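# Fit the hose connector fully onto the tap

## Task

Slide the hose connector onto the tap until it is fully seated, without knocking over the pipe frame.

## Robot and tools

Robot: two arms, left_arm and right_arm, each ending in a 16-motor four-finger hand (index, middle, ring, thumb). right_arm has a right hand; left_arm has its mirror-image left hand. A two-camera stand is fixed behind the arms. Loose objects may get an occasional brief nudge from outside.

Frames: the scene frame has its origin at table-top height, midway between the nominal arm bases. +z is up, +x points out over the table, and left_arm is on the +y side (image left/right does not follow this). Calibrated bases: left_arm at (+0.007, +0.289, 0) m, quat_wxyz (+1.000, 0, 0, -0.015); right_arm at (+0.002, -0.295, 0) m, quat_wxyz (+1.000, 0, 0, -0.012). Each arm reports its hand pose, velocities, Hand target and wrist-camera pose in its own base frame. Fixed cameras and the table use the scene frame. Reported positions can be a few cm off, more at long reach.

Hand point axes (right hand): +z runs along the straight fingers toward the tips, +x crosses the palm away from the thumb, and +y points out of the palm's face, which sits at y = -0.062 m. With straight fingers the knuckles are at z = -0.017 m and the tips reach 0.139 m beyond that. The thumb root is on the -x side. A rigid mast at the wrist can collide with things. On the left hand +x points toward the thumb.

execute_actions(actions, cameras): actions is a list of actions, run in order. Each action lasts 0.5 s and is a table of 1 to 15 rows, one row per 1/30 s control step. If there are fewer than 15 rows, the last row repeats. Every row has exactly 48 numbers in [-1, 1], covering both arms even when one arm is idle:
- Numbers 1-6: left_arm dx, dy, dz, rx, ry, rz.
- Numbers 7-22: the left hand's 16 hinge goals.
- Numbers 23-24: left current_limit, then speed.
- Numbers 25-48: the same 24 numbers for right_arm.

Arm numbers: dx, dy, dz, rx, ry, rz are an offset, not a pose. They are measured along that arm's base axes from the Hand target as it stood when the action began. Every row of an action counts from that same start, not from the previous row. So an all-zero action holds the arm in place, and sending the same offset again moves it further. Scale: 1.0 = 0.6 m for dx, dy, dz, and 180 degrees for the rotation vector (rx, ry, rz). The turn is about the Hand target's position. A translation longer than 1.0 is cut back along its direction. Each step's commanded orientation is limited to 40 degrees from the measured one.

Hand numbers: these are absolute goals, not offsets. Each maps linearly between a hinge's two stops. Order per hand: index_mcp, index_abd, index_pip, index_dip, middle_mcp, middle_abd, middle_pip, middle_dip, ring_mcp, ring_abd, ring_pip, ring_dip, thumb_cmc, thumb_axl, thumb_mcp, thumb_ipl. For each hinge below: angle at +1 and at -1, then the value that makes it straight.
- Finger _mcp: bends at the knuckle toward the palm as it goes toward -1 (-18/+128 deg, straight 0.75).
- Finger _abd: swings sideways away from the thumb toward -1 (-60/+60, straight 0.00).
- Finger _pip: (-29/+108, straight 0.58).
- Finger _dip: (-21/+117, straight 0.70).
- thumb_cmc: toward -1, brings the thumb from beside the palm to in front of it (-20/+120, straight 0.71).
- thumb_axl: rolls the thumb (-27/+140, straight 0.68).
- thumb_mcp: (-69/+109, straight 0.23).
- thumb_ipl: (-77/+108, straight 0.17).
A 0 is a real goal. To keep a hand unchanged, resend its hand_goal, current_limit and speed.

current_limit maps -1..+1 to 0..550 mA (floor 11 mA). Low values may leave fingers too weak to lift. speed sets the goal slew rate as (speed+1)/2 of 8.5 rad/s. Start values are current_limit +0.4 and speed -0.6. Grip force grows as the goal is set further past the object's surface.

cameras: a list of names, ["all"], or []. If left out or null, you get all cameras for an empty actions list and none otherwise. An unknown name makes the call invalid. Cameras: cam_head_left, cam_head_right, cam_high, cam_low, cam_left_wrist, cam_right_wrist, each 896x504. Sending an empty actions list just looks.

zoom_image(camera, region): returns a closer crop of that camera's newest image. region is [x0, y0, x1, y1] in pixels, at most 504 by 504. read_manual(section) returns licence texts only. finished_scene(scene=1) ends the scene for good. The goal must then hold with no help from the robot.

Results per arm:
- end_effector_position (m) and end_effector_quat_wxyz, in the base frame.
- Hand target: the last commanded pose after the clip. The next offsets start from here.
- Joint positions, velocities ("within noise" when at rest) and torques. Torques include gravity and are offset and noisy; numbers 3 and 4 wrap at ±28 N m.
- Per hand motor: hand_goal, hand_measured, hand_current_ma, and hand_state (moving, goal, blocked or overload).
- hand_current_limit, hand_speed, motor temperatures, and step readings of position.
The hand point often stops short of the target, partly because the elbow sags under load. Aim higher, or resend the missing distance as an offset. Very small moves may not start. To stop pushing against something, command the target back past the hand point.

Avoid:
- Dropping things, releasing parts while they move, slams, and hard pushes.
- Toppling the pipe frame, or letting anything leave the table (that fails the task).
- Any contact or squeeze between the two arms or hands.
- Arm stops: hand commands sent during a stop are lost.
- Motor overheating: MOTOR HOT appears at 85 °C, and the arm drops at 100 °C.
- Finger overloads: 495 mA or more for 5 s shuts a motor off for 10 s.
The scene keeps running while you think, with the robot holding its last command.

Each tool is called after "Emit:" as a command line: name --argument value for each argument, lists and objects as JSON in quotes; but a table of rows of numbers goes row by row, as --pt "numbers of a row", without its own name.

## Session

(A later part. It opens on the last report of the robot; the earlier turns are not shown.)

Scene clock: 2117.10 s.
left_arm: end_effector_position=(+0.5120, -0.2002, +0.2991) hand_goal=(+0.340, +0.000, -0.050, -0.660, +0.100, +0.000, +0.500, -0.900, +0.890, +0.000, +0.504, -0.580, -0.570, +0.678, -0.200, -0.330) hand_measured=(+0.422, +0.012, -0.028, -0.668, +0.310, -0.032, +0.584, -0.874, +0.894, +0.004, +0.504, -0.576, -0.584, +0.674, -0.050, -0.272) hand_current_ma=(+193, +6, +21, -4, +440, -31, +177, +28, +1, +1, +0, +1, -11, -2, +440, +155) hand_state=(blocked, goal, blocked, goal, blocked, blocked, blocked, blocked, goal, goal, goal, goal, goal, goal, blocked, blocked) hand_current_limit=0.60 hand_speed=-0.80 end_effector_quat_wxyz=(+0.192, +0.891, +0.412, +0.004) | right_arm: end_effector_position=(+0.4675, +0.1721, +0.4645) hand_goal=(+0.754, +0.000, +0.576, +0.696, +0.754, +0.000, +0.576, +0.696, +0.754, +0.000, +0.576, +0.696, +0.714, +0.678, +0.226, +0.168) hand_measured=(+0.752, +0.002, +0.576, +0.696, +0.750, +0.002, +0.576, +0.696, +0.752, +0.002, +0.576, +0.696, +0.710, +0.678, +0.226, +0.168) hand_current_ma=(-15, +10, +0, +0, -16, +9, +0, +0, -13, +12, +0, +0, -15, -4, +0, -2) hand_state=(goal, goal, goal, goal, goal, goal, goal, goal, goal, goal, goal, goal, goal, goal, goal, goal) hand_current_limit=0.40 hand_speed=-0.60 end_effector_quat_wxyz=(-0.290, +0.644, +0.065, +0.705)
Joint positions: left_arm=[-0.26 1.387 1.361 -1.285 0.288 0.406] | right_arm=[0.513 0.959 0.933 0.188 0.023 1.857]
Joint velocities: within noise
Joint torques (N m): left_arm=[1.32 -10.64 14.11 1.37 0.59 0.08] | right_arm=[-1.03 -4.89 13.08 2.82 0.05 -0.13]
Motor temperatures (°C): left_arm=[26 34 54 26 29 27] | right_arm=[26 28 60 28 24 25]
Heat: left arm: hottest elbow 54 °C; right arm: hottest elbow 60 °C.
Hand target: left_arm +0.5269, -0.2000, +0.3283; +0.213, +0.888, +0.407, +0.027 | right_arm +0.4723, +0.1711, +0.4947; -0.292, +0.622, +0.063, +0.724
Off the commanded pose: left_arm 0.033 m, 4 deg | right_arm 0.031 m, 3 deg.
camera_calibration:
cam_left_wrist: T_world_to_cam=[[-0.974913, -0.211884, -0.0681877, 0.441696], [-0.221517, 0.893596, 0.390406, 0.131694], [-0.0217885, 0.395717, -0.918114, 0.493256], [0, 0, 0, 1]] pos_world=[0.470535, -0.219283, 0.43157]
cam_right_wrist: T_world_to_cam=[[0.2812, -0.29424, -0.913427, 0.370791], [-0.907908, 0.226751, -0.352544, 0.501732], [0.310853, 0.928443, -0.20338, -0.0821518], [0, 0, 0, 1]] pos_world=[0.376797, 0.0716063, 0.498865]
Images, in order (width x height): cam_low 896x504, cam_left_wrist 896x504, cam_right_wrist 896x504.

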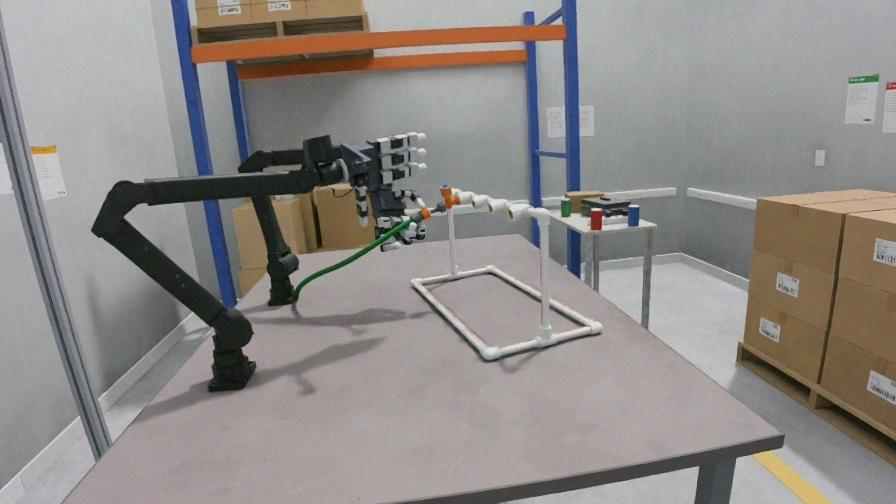

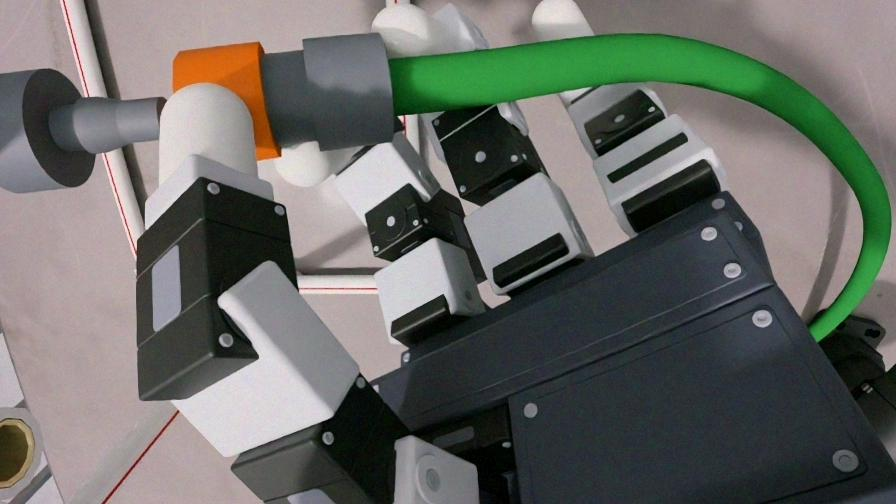

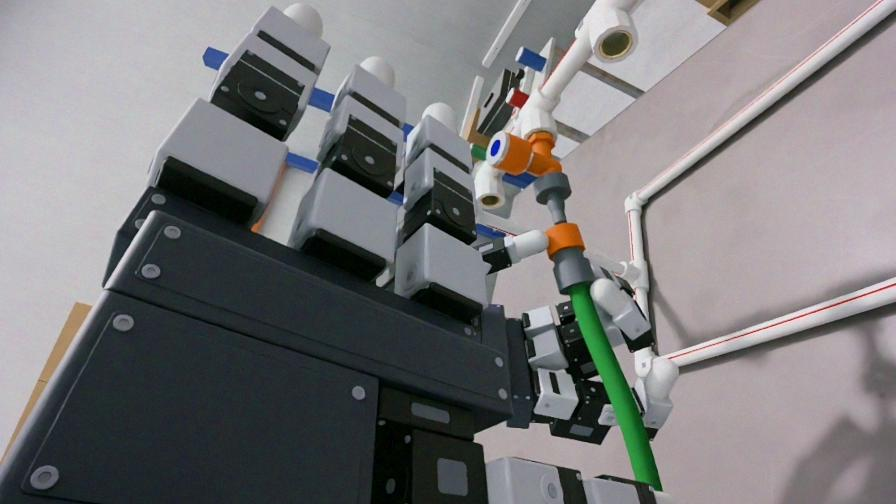

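Emit:
execute_actions --actions '[[[0.0047,0.0033,0.0067,0,0,0, 0.34,0,-0.05,-0.66, 0.1,0,0.5,-0.9, 0.89,0,0.504,-0.58, -0.571,0.678,-0.2,-0.33, 0.6,-0.8, 0,0,0,0,0,0, 0.754,0,0.576,0.696, 0.754,0,0.576,0.696, 0.754,0,0.576,0.696, 0.714,0.678,0.226,0.168, 0.4,-0.6]]]' --cameras '[]'

Scene clock: 2135.77 s.
left_arm: end_effector_position=(+0.5134, -0.1979, +0.2975) hand_goal=(+0.340, +0.000, -0.050, -0.660, +0.100, +0.000, +0.500, -0.900, +0.890, +0.000, +0.504, -0.580, -0.570, +0.678, -0.200, -0.330) hand_measured=(+0.422, +0.012, -0.028, -0.668, +0.310, -0.032, +0.584, -0.874, +0.894, +0.004, +0.504, -0.576, -0.584, +0.674, -0.050, -0.272) hand_current_ma=(+193, +6, +21, -4, +440, -31, +177, +28, +1, +1, +0, +1, -11, -2, +440, +155) hand_state=(blocked, goal, blocked, goal, blocked, blocked, blocked, blocked, goal, goal, goal, goal, goal, goal, blocked, blocked) hand_current_limit=0.60 hand_speed=-0.80 end_effector_quat_wxyz=(+0.191, +0.891, +0.413, +0.004) | right_arm: end_effector_position=(+0.4675, +0.1721, +0.4645) hand_goal=(+0.754, +0.000, +0.576, +0.696, +0.754, +0.000, +0.576, +0.696, +0.754, +0.000, +0.576, +0.696, +0.714, +0.678, +0.226, +0.168) hand_measured=(+0.752, +0.002, +0.576, +0.696, +0.750, +0.002, +0.576, +0.696, +0.752, +0.002, +0.576, +0.696, +0.710, +0.678, +0.226, +0.168) hand_current_ma=(-15, +10, +0, +0, -16, +9, +0, +0, -13, +12, +0, +0, -15, -4, +0, -2) hand_state=(goal, goal, goal, goal, goal, goal, goal, goal, goal, goal, goal, goal, goal, goal, goal, goal) hand_current_limit=0.40 hand_speed=-0.60 end_effector_quat_wxyz=(-0.290, +0.644, +0.065, +0.705)
Joint positions: left_arm=[-0.254 1.39 1.361 -1.285 0.289 0.412] | right_arm=[0.513 0.959 0.933 0.188 0.023 1.857]
Joint torques (N m): left_arm=[1.26 -10.46 15.35 1.03 0.6 0.09] | right_arm=[-1.03 -4.95 13.07 2.84 0.05 -0.13]
Motor temperatures (°C): left_arm=[26 34 54 26 29 26] | right_arm=[26 28 60 28 24 25]
Heat: left arm: hottest elbow 54 °C; right arm: hottest elbow 60 °C.
Hand target: left_arm +0.5296, -0.1982, +0.3323; +0.213, +0.888, +0.407, +0.027 | right_arm +0.4723, +0.1711, +0.4947; -0.292, +0.622, +0.063, +0.724
Off the commanded pose: left_arm 0.038 m, 4 deg | right_arm 0.031 m, 3 deg.
Step readings (end_effector_position of left_arm | right_arm):
0: (+0.5120, -0.2002, +0.2991) | (+0.4675, +0.1721, +0.4645)
1: (+0.5120, -0.2002, +0.2991) | (+0.4675, +0.1721, +0.4645)
2: (+0.5120, -0.2001, +0.2991) | (+0.4675, +0.1721, +0.4645)
4: (+0.5124, -0.1993, +0.2990) | (+0.4675, +0.1721, +0.4645)
8: (+0.5129, -0.1984, +0.2984) | (+0.4675, +0.1721, +0.4645)
15: (+0.5135, -0.1978, +0.2975) | (+0.4675, +0.1721, +0.4645)
No camera images: "cameras" was empty.

Emit:
execute_actions --actions '[[[0.0065,0.002,0.0067,0,0,0, 0.34,0,-0.05,-0.66, 0.1,0,0.5,-0.9, 0.89,0,0.504,-0.58, -0.571,0.678,-0.2,-0.33, 0.6,-0.8, 0,0,0,0,0,0, 0.754,0,0.576,0.696, 0.754,0,0.576,0.696, 0.754,0,0.576,0.696, 0.714,0.678,0.226,0.168, 0.4,-0.6]]]' --cameras '["cam_low","cam_left_wrist","cam_right_wrist","cam_high"]'

Emit:
zoom_image --camera "cam_right_wrist" --region '[520, 165, 600, 285]'

Emit:
zoom_image --camera "cam_high" --region '[365, 165, 425, 240]'

Emit:
zoom_image --camera "cam_left_wrist" --region '[0, 20, 400, 200]'

Scene clock: 2145.80 s.
left_arm: end_effector_position=(+0.5162, -0.1967, +0.2960) hand_goal=(+0.340, +0.000, -0.050, -0.660, +0.100, +0.000, +0.500, -0.900, +0.890, +0.000, +0.504, -0.580, -0.570, +0.678, -0.200, -0.330) hand_measured=(+0.422, +0.012, -0.028, -0.668, +0.310, -0.032, +0.584, -0.874, +0.894, +0.004, +0.504, -0.576, -0.584, +0.674, -0.050, -0.272) hand_current_ma=(+193, +6, +21, -4, +440, -31, +177, +28, +1, +1, +0, +1, -11, -2, +440, +155) hand_state=(blocked, goal, blocked, goal, blocked, blocked, blocked, blocked, goal, goal, goal, goal, goal, goal, blocked, blocked) hand_current_limit=0.60 hand_speed=-0.80 end_effector_quat_wxyz=(+0.190, +0.891, +0.413, +0.002) | right_arm: end_effector_position=(+0.4675, +0.1721, +0.4645) hand_goal=(+0.754, +0.000, +0.576, +0.696, +0.754, +0.000, +0.576, +0.696, +0.754, +0.000, +0.576, +0.696, +0.714, +0.678, +0.226, +0.168) hand_measured=(+0.752, +0.002, +0.576, +0.696, +0.750, +0.002, +0.576, +0.696, +0.752, +0.002, +0.576, +0.696, +0.710, +0.678, +0.226, +0.168) hand_current_ma=(-15, +10, +0, +0, -16, +9, +0, +0, -13, +12, +0, +0, -15, -4, +0, -2) hand_state=(goal, goal, goal, goal, goal, goal, goal, goal, goal, goal, goal, goal, goal, goal, goal, goal) hand_current_limit=0.40 hand_speed=-0.60 end_effector_quat_wxyz=(-0.290, +0.644, +0.065, +0.705)
Joint positions: left_arm=[-0.249 1.399 1.368 -1.288 0.291 0.416] | right_arm=[0.513 0.959 0.933 0.188 0.023 1.857]
Joint torques (N m): left_arm=[1.49 -10.64 16.21 0.68 0.6 0.09] | right_arm=[-1.03 -4.95 13.07 2.84 0.05 -0.13]
Motor temperatures (°C): left_arm=[26 34 54 26 29 26] | right_arm=[26 28 60 28 24 25]
Heat: left arm: hottest elbow 54 °C; right arm: hottest elbow 60 °C.
Hand target: left_arm +0.5336, -0.1970, +0.3361; +0.213, +0.888, +0.407, +0.026 | right_arm +0.4723, +0.1711, +0.4947; -0.292, +0.622, +0.063, +0.724
Off the commanded pose: left_arm 0.044 m, 4 deg | right_arm 0.031 m, 3 deg.
Step readings (end_effector_position of left_arm | right_arm):
0: (+0.5134, -0.1979, +0.2975) | (+0.4675, +0.1721, +0.4645)
1: (+0.5134, -0.1979, +0.2975) | (+0.4675, +0.1721, +0.4645)
2: (+0.5135, -0.1977, +0.2975) | (+0.4675, +0.1721, +0.4645)
4: (+0.5139, -0.1972, +0.2970) | (+0.4675, +0.1721, +0.4645)
8: (+0.5149, -0.1965, +0.2954) | (+0.4675, +0.1721, +0.4645)
15: (+0.5161, -0.1965, +0.2956) | (+0.4675, +0.1721, +0.4645)
camera_calibration:
cam_left_wrist: T_world_to_cam=[[-0.975198, -0.212432, -0.062142, 0.444526], [-0.219573, 0.893163, 0.392488, 0.128948], [-0.0278742, 0.396398, -0.917655, 0.49229], [0, 0, 0, 1]] pos_world=[0.475536, -0.215883, 0.428766]
cam_right_wrist: T_world_to_cam=[[0.2812, -0.29424, -0.913427, 0.370791], [-0.907908, 0.226751, -0.352544, 0.501732], [0.310853, 0.928443, -0.20338, -0.0821518], [0, 0, 0, 1]] pos_world=[0.376797, 0.0716063, 0.498865]
Images, in order (width x height): cam_high 896x504, cam_low 896x504, cam_left_wrist 896x504, cam_right_wrist 896x504.

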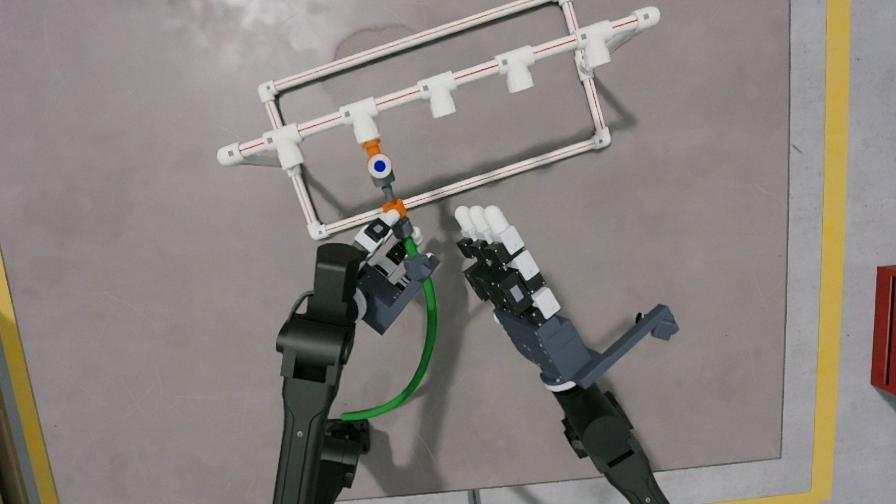

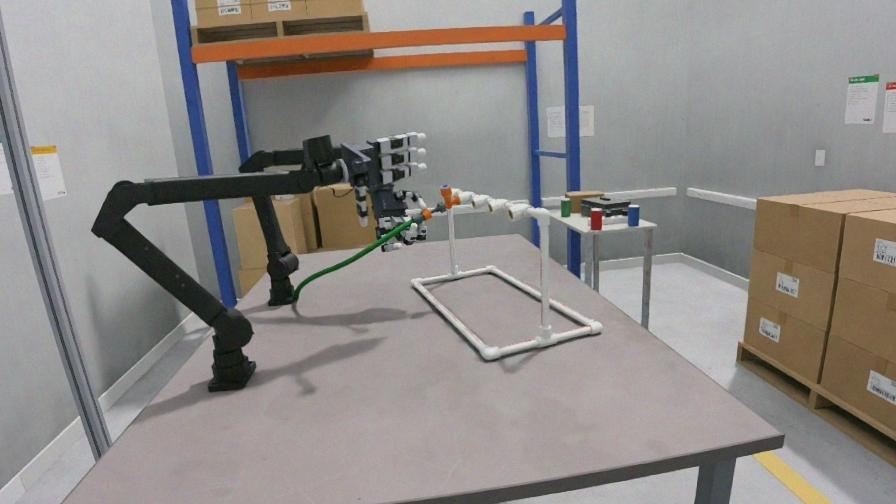

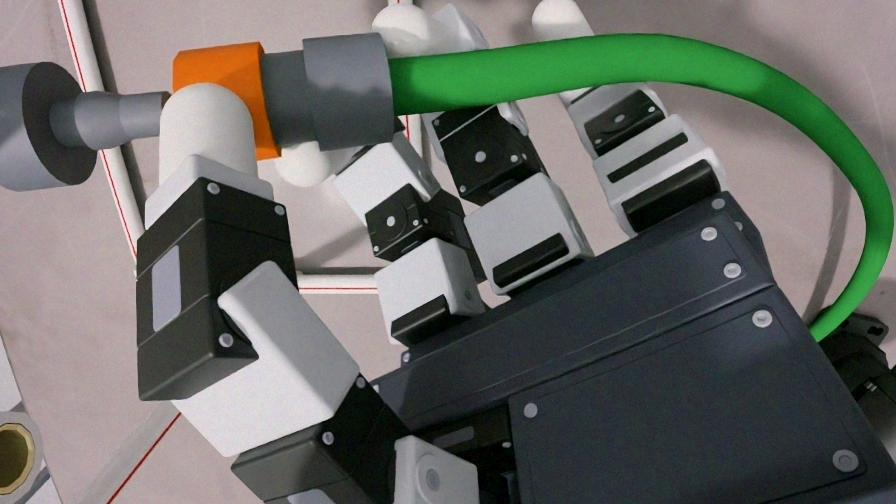

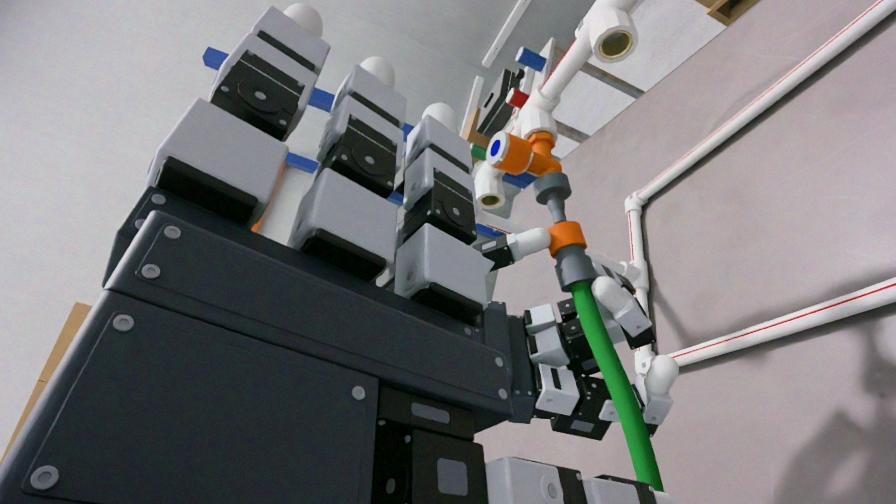

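Scaled by 4.200.

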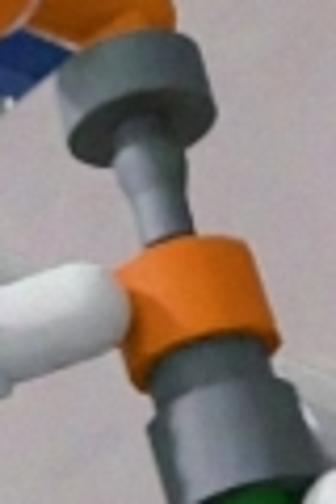

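Scaled by 6.720.

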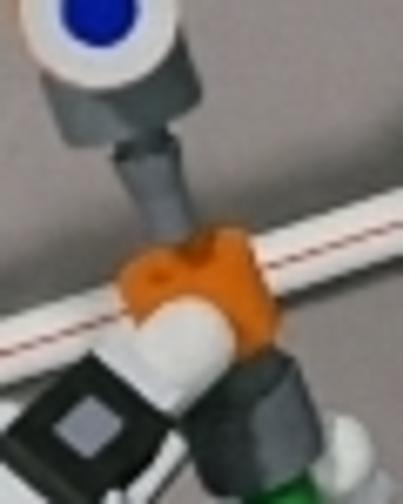

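Scaled by 1.260.

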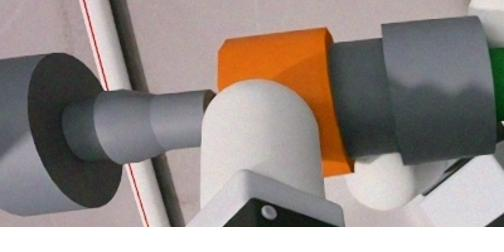

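Emit:
execute_actions --actions '[[[0.0067,0.0033,0.006,0,0,0, 0.34,0,-0.05,-0.66, 0.1,0,0.5,-0.9, 0.89,0,0.504,-0.58, -0.571,0.678,-0.2,-0.33, 0.6,-0.8, 0,0,0,0,0,0, 0.754,0,0.576,0.696, 0.754,0,0.576,0.696, 0.754,0,0.576,0.696, 0.714,0.678,0.226,0.168, 0.4,-0.6]]]' --cameras '["cam_low","cam_left_wrist","cam_right_wrist","cam_high"]'

Emit:
zoom_image --camera "cam_right_wrist" --region '[520, 165, 600, 285]'

Emit:
zoom_image --camera "cam_high" --region '[365, 165, 425, 240]'

Emit:
zoom_image --camera "cam_left_wrist" --region '[0, 20, 400, 200]'

Emit:
zoom_image --camera "cam_low" --region '[405, 190, 453, 230]'

Scene clock: 2164.37 s.
left_arm: end_effector_position=(+0.5199, -0.1948, +0.2995) hand_goal=(+0.340, +0.000, -0.050, -0.660, +0.100, +0.000, +0.500, -0.900, +0.890, +0.000, +0.504, -0.580, -0.570, +0.678, -0.200, -0.330) hand_measured=(+0.422, +0.012, -0.028, -0.668, +0.310, -0.032, +0.584, -0.874, +0.894, +0.004, +0.504, -0.576, -0.584, +0.674, -0.050, -0.272) hand_current_ma=(+193, +6, +21, -4, +440, -31, +177, +28, +1, +1, +0, +1, -11, -2, +440, +155) hand_state=(blocked, goal, blocked, goal, blocked, blocked, blocked, blocked, goal, goal, goal, goal, goal, goal, blocked, blocked) hand_current_limit=0.60 hand_speed=-0.80 end_effector_quat_wxyz=(+0.190, +0.891, +0.413, +0.002) | right_arm: end_effector_position=(+0.4675, +0.1721, +0.4645) hand_goal=(+0.754, +0.000, +0.576, +0.696, +0.754, +0.000, +0.576, +0.696, +0.754, +0.000, +0.576, +0.696, +0.714, +0.678, +0.226, +0.168) hand_measured=(+0.752, +0.002, +0.576, +0.696, +0.750, +0.002, +0.576, +0.696, +0.752, +0.002, +0.576, +0.696, +0.710, +0.678, +0.226, +0.168) hand_current_ma=(-15, +10, +0, +0, -16, +9, +0, +0, -13, +12, +0, +0, -15, -4, +0, -2) hand_state=(goal, goal, goal, goal, goal, goal, goal, goal, goal, goal, goal, goal, goal, goal, goal, goal) hand_current_limit=0.40 hand_speed=-0.60 end_effector_quat_wxyz=(-0.290, +0.644, +0.065, +0.705)
Joint positions: left_arm=[-0.242 1.408 1.386 -1.3 0.293 0.424] | right_arm=[0.513 0.959 0.933 0.188 0.023 1.857]
Joint torques (N m): left_arm=[1.49 -10.93 16.27 0.76 0.59 0.09] | right_arm=[-1.08 -4.95 13.07 2.84 0.05 -0.13]
Motor temperatures (°C): left_arm=[26 34 60 26 29 26] | right_arm=[26 28 60 28 24 25]
Heat: left arm: hottest elbow 60 °C; right arm: hottest elbow 60 °C.
Hand target: left_arm +0.5376, -0.1948, +0.3397; +0.213, +0.888, +0.407, +0.027 | right_arm +0.4723, +0.1711, +0.4947; -0.292, +0.622, +0.063, +0.724
Off the commanded pose: left_arm 0.044 m, 4 deg | right_arm 0.031 m, 3 deg.
Step readings (end_effector_position of left_arm | right_arm):
0: (+0.5162, -0.1967, +0.2960) | (+0.4675, +0.1721, +0.4645)
1: (+0.5162, -0.1967, +0.2960) | (+0.4675, +0.1721, +0.4645)
2: (+0.5161, -0.1966, +0.2963) | (+0.4675, +0.1721, +0.4645)
4: (+0.5166, -0.1963, +0.2969) | (+0.4675, +0.1721, +0.4645)
8: (+0.5192, -0.1950, +0.2993) | (+0.4675, +0.1721, +0.4645)
15: (+0.5198, -0.1947, +0.3002) | (+0.4675, +0.1721, +0.4645)
camera_calibration:
cam_left_wrist: T_world_to_cam=[[-0.975466, -0.211349, -0.0616294, 0.448992], [-0.21838, 0.893494, 0.392401, 0.126249], [-0.0278679, 0.396232, -0.917727, 0.494847], [0, 0, 0, 1]] pos_world=[0.479337, -0.213983, 0.432266]
cam_right_wrist: T_world_to_cam=[[0.2812, -0.29424, -0.913427, 0.370791], [-0.907908, 0.226751, -0.352544, 0.501732], [0.310853, 0.928443, -0.20338, -0.0821518], [0, 0, 0, 1]] pos_world=[0.376797, 0.0716063, 0.498865]
Images, in order (width x height): cam_high 896x504, cam_low 896x504, cam_left_wrist 896x504, cam_right_wrist 896x504.

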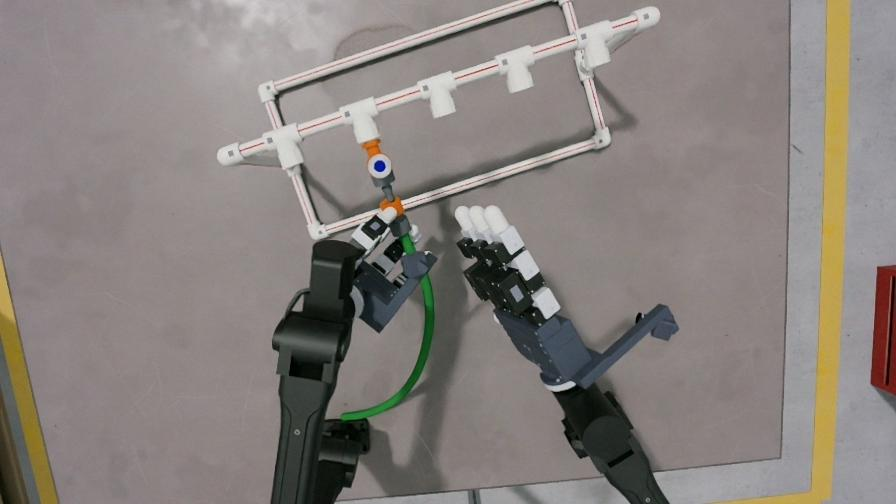

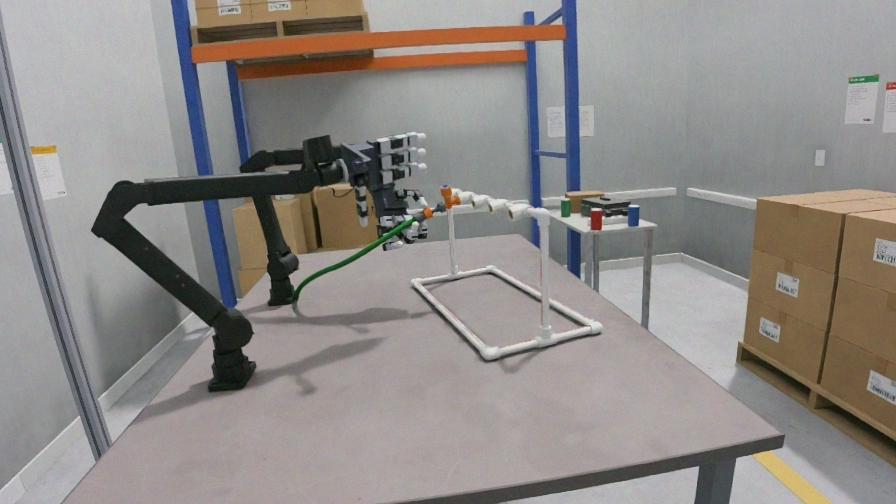

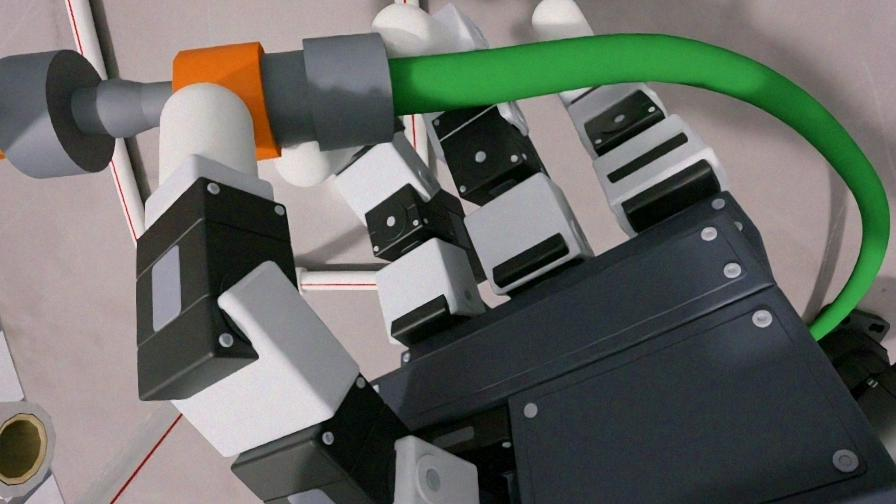

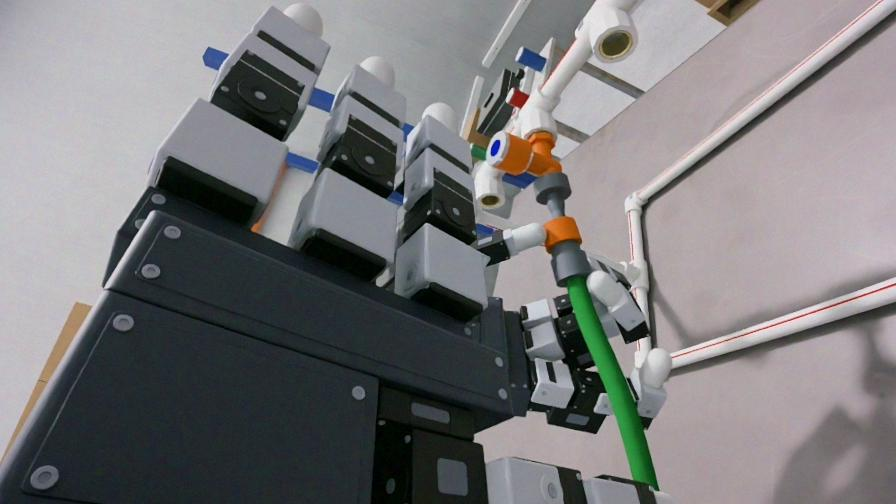

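Scaled by 4.200.

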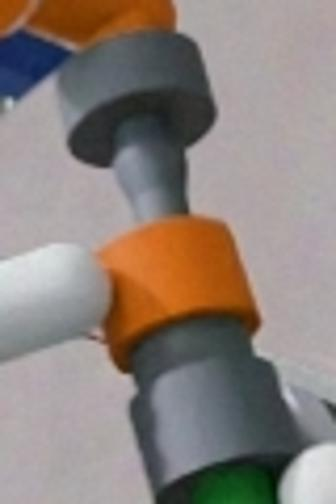

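Scaled by 6.720.

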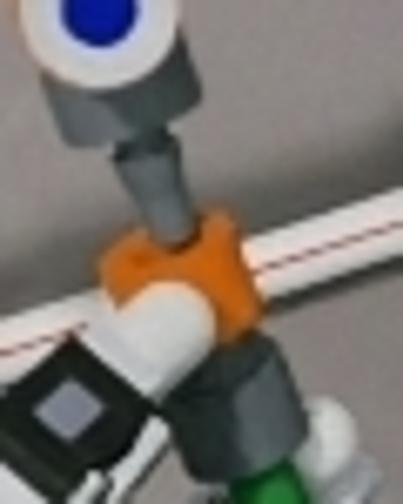

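Scaled by 1.260.

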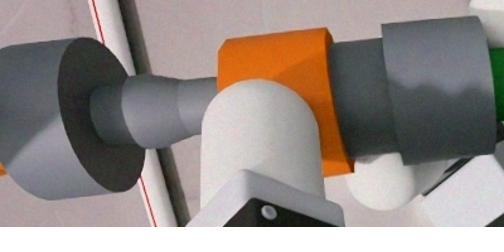

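Scaled by 10.500.

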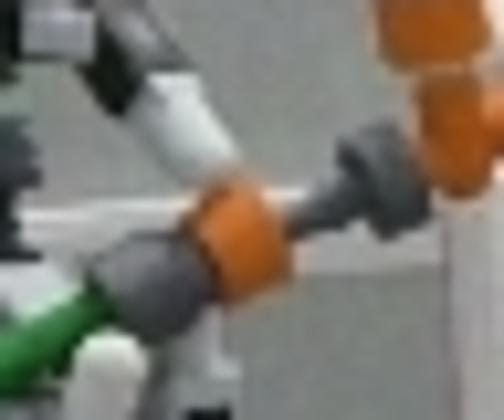

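Emit:
execute_actions --actions '[[[0.005,-0.0015,0.0017,0,0,0, 0.34,0,-0.05,-0.66, 0.1,0,0.5,-0.9, 0.89,0,0.504,-0.58, -0.571,0.678,-0.2,-0.33, 0.6,-0.8, 0,0,0,0,0,0, 0.754,0,0.576,0.696, 0.754,0,0.576,0.696, 0.754,0,0.576,0.696, 0.714,0.678,0.226,0.168, 0.4,-0.6]]]' --cameras '["cam_low","cam_left_wrist","cam_right_wrist","cam_high"]'

Emit:
zoom_image --camera "cam_right_wrist" --region '[520, 165, 600, 285]'

Emit:
zoom_image --camera "cam_high" --region '[365, 165, 425, 240]'

Emit:
zoom_image --camera "cam_left_wrist" --region '[0, 20, 400, 200]'

Scene clock: 2180.17 s.
left_arm: end_effector_position=(+0.5230, -0.1956, +0.3003) hand_goal=(+0.340, +0.000, -0.050, -0.660, +0.100, +0.000, +0.500, -0.900, +0.890, +0.000, +0.504, -0.580, -0.570, +0.678, -0.200, -0.330) hand_measured=(+0.422, +0.012, -0.028, -0.668, +0.310, -0.032, +0.584, -0.874, +0.894, +0.004, +0.504, -0.576, -0.584, +0.674, -0.050, -0.272) hand_current_ma=(+193, +6, +21, -4, +440, -31, +177, +28, +1, +1, +0, +1, -11, -2, +440, +155) hand_state=(blocked, goal, blocked, goal, blocked, blocked, blocked, blocked, goal, goal, goal, goal, goal, goal, blocked, blocked) hand_current_limit=0.60 hand_speed=-0.80 end_effector_quat_wxyz=(+0.190, +0.891, +0.412, +0.002) | right_arm: end_effector_position=(+0.4675, +0.1721, +0.4645) hand_goal=(+0.754, +0.000, +0.576, +0.696, +0.754, +0.000, +0.576, +0.696, +0.754, +0.000, +0.576, +0.696, +0.714, +0.678, +0.226, +0.168) hand_measured=(+0.752, +0.002, +0.576, +0.696, +0.750, +0.002, +0.576, +0.696, +0.752, +0.002, +0.576, +0.696, +0.710, +0.678, +0.226, +0.168) hand_current_ma=(-15, +10, +0, +0, -16, +9, +0, +0, -13, +12, +0, +0, -15, -4, +0, -2) hand_state=(goal, goal, goal, goal, goal, goal, goal, goal, goal, goal, goal, goal, goal, goal, goal, goal) hand_current_limit=0.40 hand_speed=-0.60 end_effector_quat_wxyz=(-0.290, +0.644, +0.065, +0.705)
Joint positions: left_arm=[-0.242 1.416 1.397 -1.303 0.293 0.425] | right_arm=[0.513 0.959 0.933 0.188 0.023 1.857]
Joint torques (N m): left_arm=[1.26 -10.64 16.27 0.69 0.58 0.07] | right_arm=[-1.03 -4.95 13.09 2.84 0.04 -0.13]
Motor temperatures (°C): left_arm=[26 34 64 26 29 26] | right_arm=[26 28 60 28 24 25]
Heat: left arm: hottest elbow 64 °C; right arm: hottest elbow 60 °C.
Hand target: left_arm +0.5407, -0.1958, +0.3408; +0.213, +0.888, +0.407, +0.027 | right_arm +0.4723, +0.1711, +0.4947; -0.292, +0.622, +0.063, +0.724
Off the commanded pose: left_arm 0.044 m, 4 deg | right_arm 0.031 m, 3 deg.
Step readings (end_effector_position of left_arm | right_arm):
0: (+0.5199, -0.1948, +0.2995) | (+0.4675, +0.1721, +0.4645)
1: (+0.5199, -0.1948, +0.2995) | (+0.4675, +0.1721, +0.4645)
2: (+0.5200, -0.1948, +0.2995) | (+0.4675, +0.1721, +0.4645)
4: (+0.5205, -0.1949, +0.2997) | (+0.4675, +0.1721, +0.4645)
8: (+0.5222, -0.1954, +0.3004) | (+0.4675, +0.1721, +0.4645)
15: (+0.5229, -0.1956, +0.2999) | (+0.4675, +0.1721, +0.4645)
camera_calibration:
cam_left_wrist: T_world_to_cam=[[-0.975592, -0.210688, -0.061899, 0.452216], [-0.217881, 0.893609, 0.392415, 0.127105], [-0.0273639, 0.396324, -0.917703, 0.495751], [0, 0, 0, 1]] pos_world=[0.482437, -0.214784, 0.433066]
cam_right_wrist: T_world_to_cam=[[0.2812, -0.29424, -0.913427, 0.370791], [-0.907908, 0.226751, -0.352544, 0.501732], [0.310853, 0.928443, -0.20338, -0.0821518], [0, 0, 0, 1]] pos_world=[0.376797, 0.0716063, 0.498865]
Images, in order (width x height): cam_high 896x504, cam_low 896x504, cam_left_wrist 896x504, cam_right_wrist 896x504.

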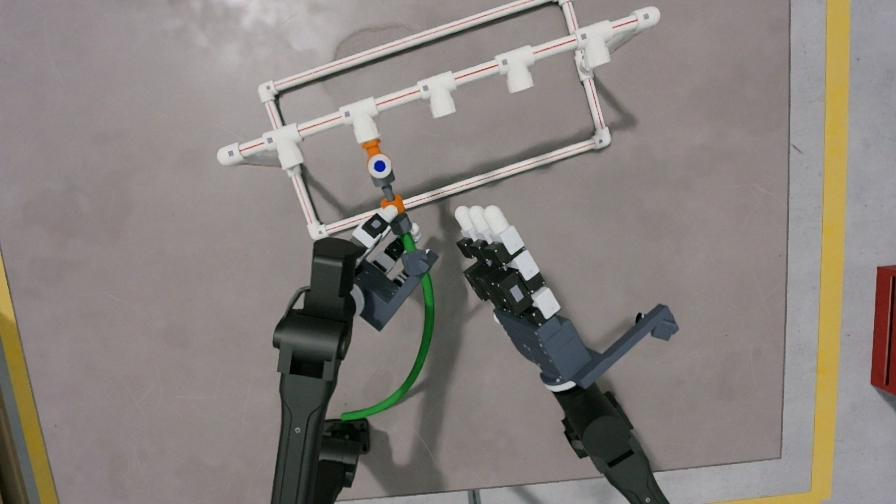

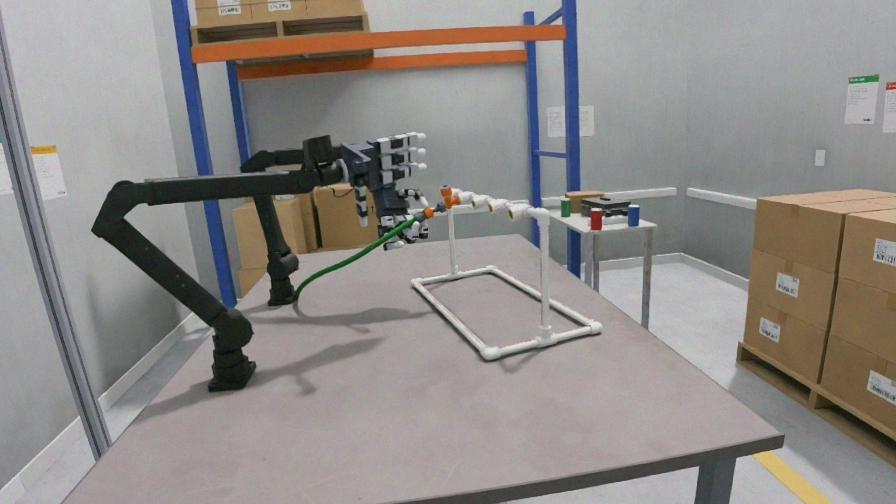

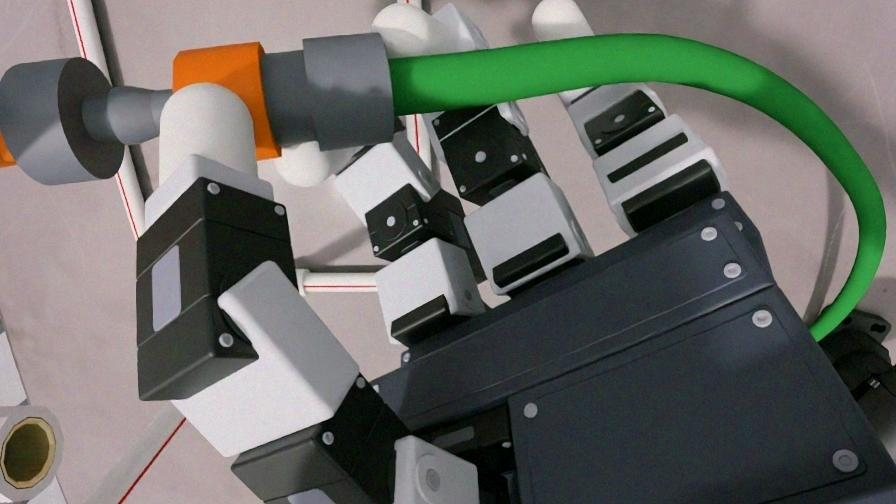

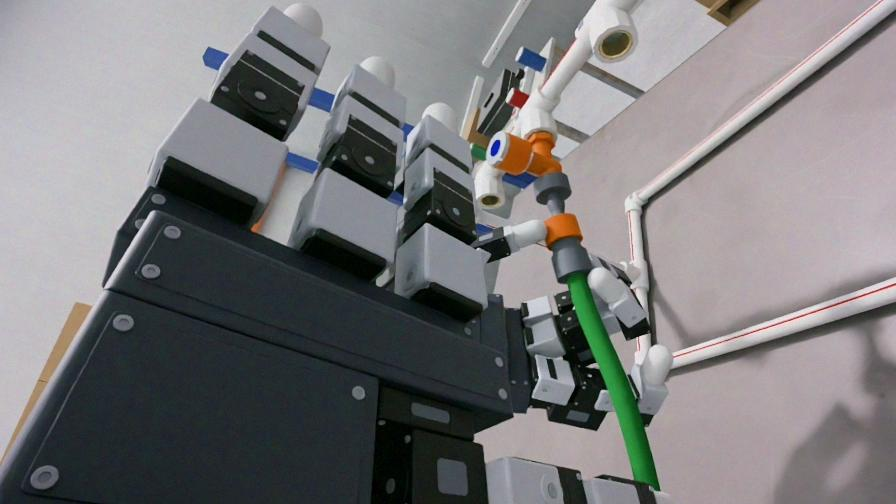

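Scaled by 4.200.

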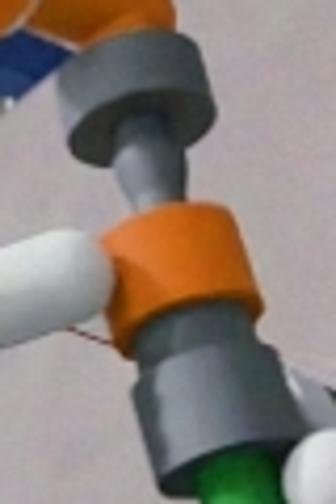

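Scaled by 6.720.

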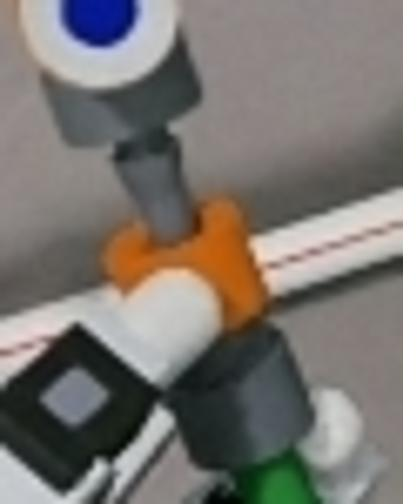

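Scaled by 1.260.

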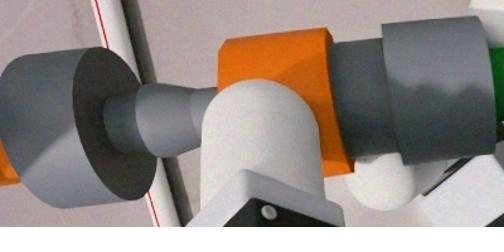

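Emit:
execute_actions --actions '[[[0.0077,0.0023,0.0035,0,0,0, 0.34,0,-0.05,-0.66, 0.1,0,0.5,-0.9, 0.89,0,0.504,-0.58, -0.571,0.678,-0.2,-0.33, 0.6,-0.8, 0,0,0,0,0,0, 0.754,0,0.576,0.696, 0.754,0,0.576,0.696, 0.754,0,0.576,0.696, 0.714,0.678,0.226,0.168, 0.4,-0.6]]]' --cameras '["cam_left_wrist","cam_right_wrist","cam_high"]'

Emit:
zoom_image --camera "cam_right_wrist" --region '[520, 165, 600, 285]'

Emit:
zoom_image --camera "cam_high" --region '[365, 165, 425, 240]'

Emit:
zoom_image --camera "cam_left_wrist" --region '[0, 20, 400, 200]'

Scene clock: 2194.40 s.
left_arm: end_effector_position=(+0.5273, -0.1942, +0.3019) hand_goal=(+0.340, +0.000, -0.050, -0.660, +0.100, +0.000, +0.500, -0.900, +0.890, +0.000, +0.504, -0.580, -0.570, +0.678, -0.200, -0.330) hand_measured=(+0.422, +0.012, -0.028, -0.668, +0.310, -0.032, +0.584, -0.874, +0.894, +0.004, +0.504, -0.576, -0.584, +0.674, -0.050, -0.272) hand_current_ma=(+193, +6, +21, -4, +440, -31, +177, +28, +1, +1, +0, +1, -11, -2, +440, +155) hand_state=(blocked, goal, blocked, goal, blocked, blocked, blocked, blocked, goal, goal, goal, goal, goal, goal, blocked, blocked) hand_current_limit=0.60 hand_speed=-0.80 end_effector_quat_wxyz=(+0.189, +0.891, +0.412, +0.001) | right_arm: end_effector_position=(+0.4675, +0.1721, +0.4645) hand_goal=(+0.754, +0.000, +0.576, +0.696, +0.754, +0.000, +0.576, +0.696, +0.754, +0.000, +0.576, +0.696, +0.714, +0.678, +0.226, +0.168) hand_measured=(+0.752, +0.002, +0.576, +0.696, +0.750, +0.002, +0.576, +0.696, +0.752, +0.002, +0.576, +0.696, +0.710, +0.678, +0.226, +0.168) hand_current_ma=(-15, +10, +0, +0, -16, +9, +0, +0, -13, +12, +0, +0, -15, -4, +0, -2) hand_state=(goal, goal, goal, goal, goal, goal, goal, goal, goal, goal, goal, goal, goal, goal, goal, goal) hand_current_limit=0.40 hand_speed=-0.60 end_effector_quat_wxyz=(-0.290, +0.644, +0.065, +0.705)
Joint positions: left_arm=[-0.237 1.427 1.413 -1.311 0.294 0.431] | right_arm=[0.513 0.959 0.933 0.188 0.023 1.857]
Joint torques (N m): left_arm=[1.55 -10.7 16.39 0.65 0.63 0.04] | right_arm=[-0.97 -4.95 13.08 2.85 0.05 -0.13]
Motor temperatures (°C): left_arm=[26 34 66 26 29 26] | right_arm=[26 28 60 28 24 25]
Heat: left arm: hottest elbow 66 °C; right arm: hottest elbow 60 °C.
Hand target: left_arm +0.5452, -0.1944, +0.3430; +0.213, +0.888, +0.407, +0.027 | right_arm +0.4723, +0.1711, +0.4947; -0.292, +0.622, +0.063, +0.724
Off the commanded pose: left_arm 0.045 m, 4 deg | right_arm 0.031 m, 3 deg.
Step readings (end_effector_position of left_arm | right_arm):
0: (+0.5230, -0.1956, +0.3003) | (+0.4675, +0.1721, +0.4645)
1: (+0.5230, -0.1956, +0.3003) | (+0.4675, +0.1721, +0.4645)
2: (+0.5231, -0.1955, +0.3004) | (+0.4675, +0.1721, +0.4645)
4: (+0.5239, -0.1949, +0.3008) | (+0.4675, +0.1721, +0.4645)
8: (+0.5265, -0.1947, +0.3022) | (+0.4675, +0.1721, +0.4645)
15: (+0.5272, -0.1944, +0.3018) | (+0.4675, +0.1721, +0.4645)
camera_calibration:
cam_left_wrist: T_world_to_cam=[[-0.975837, -0.209802, -0.0610273, 0.4567], [-0.216676, 0.893199, 0.394014, 0.124934], [-0.0281552, 0.397716, -0.917076, 0.497364], [0, 0, 0, 1]] pos_world=[0.486738, -0.213585, 0.434766]
cam_right_wrist: T_world_to_cam=[[0.2812, -0.29424, -0.913427, 0.370791], [-0.907908, 0.226751, -0.352544, 0.501732], [0.310853, 0.928443, -0.20338, -0.0821518], [0, 0, 0, 1]] pos_world=[0.376797, 0.0716063, 0.498865]
Images, in order (width x height): cam_high 896x504, cam_left_wrist 896x504, cam_right_wrist 896x504.

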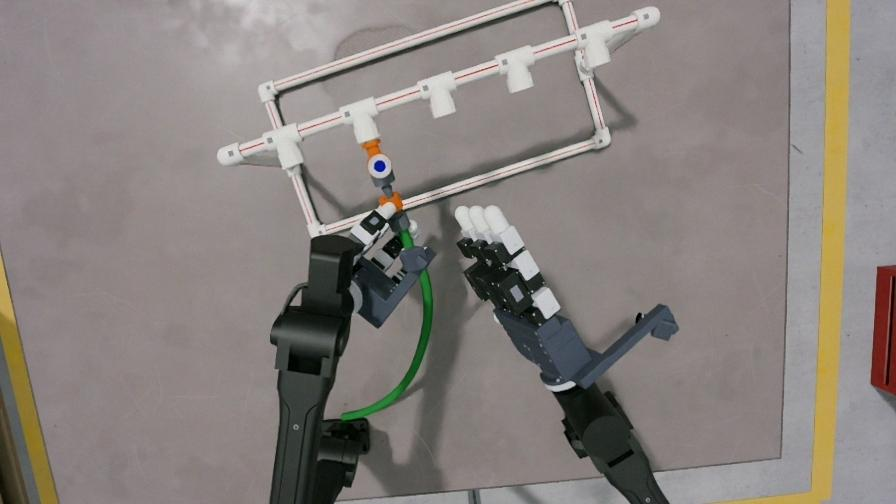

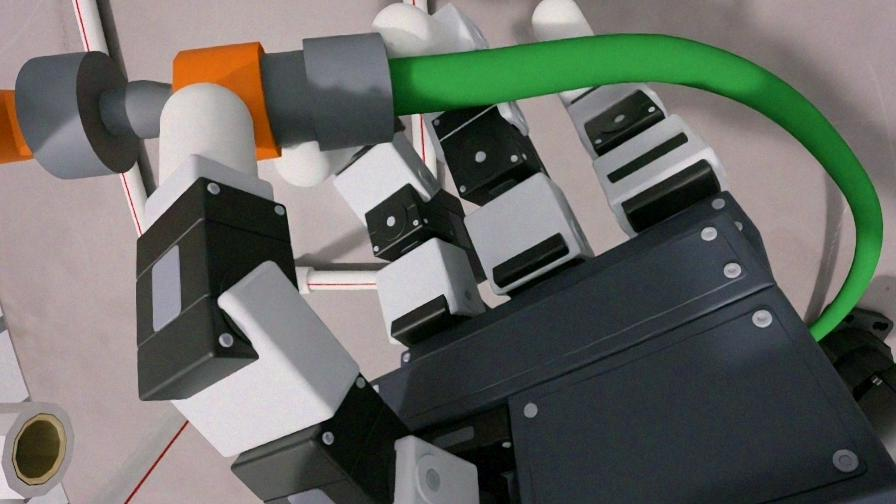

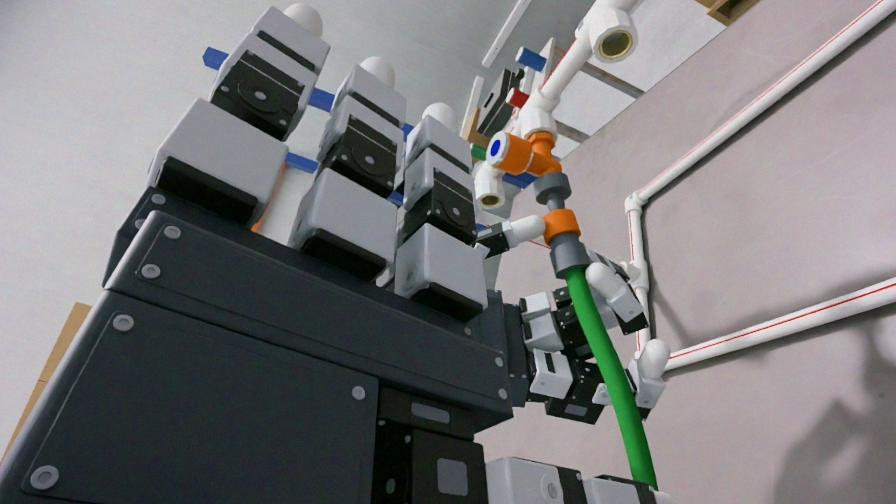

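Scaled by 4.200.

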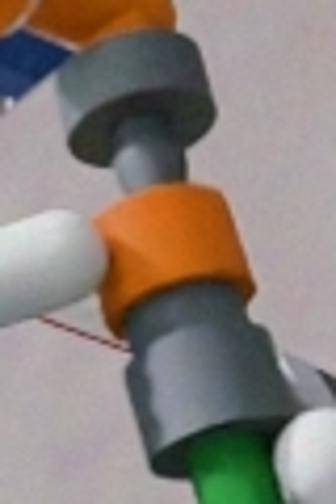

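Scaled by 6.720.

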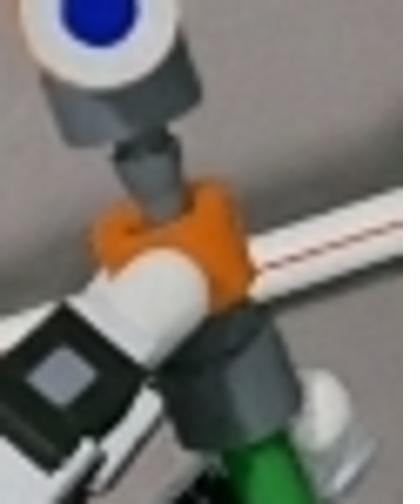

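Scaled by 1.260.

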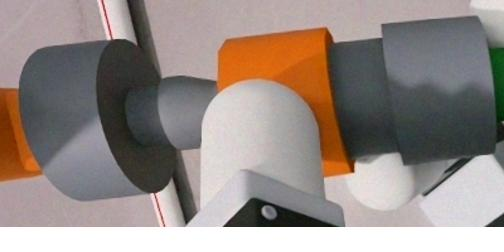

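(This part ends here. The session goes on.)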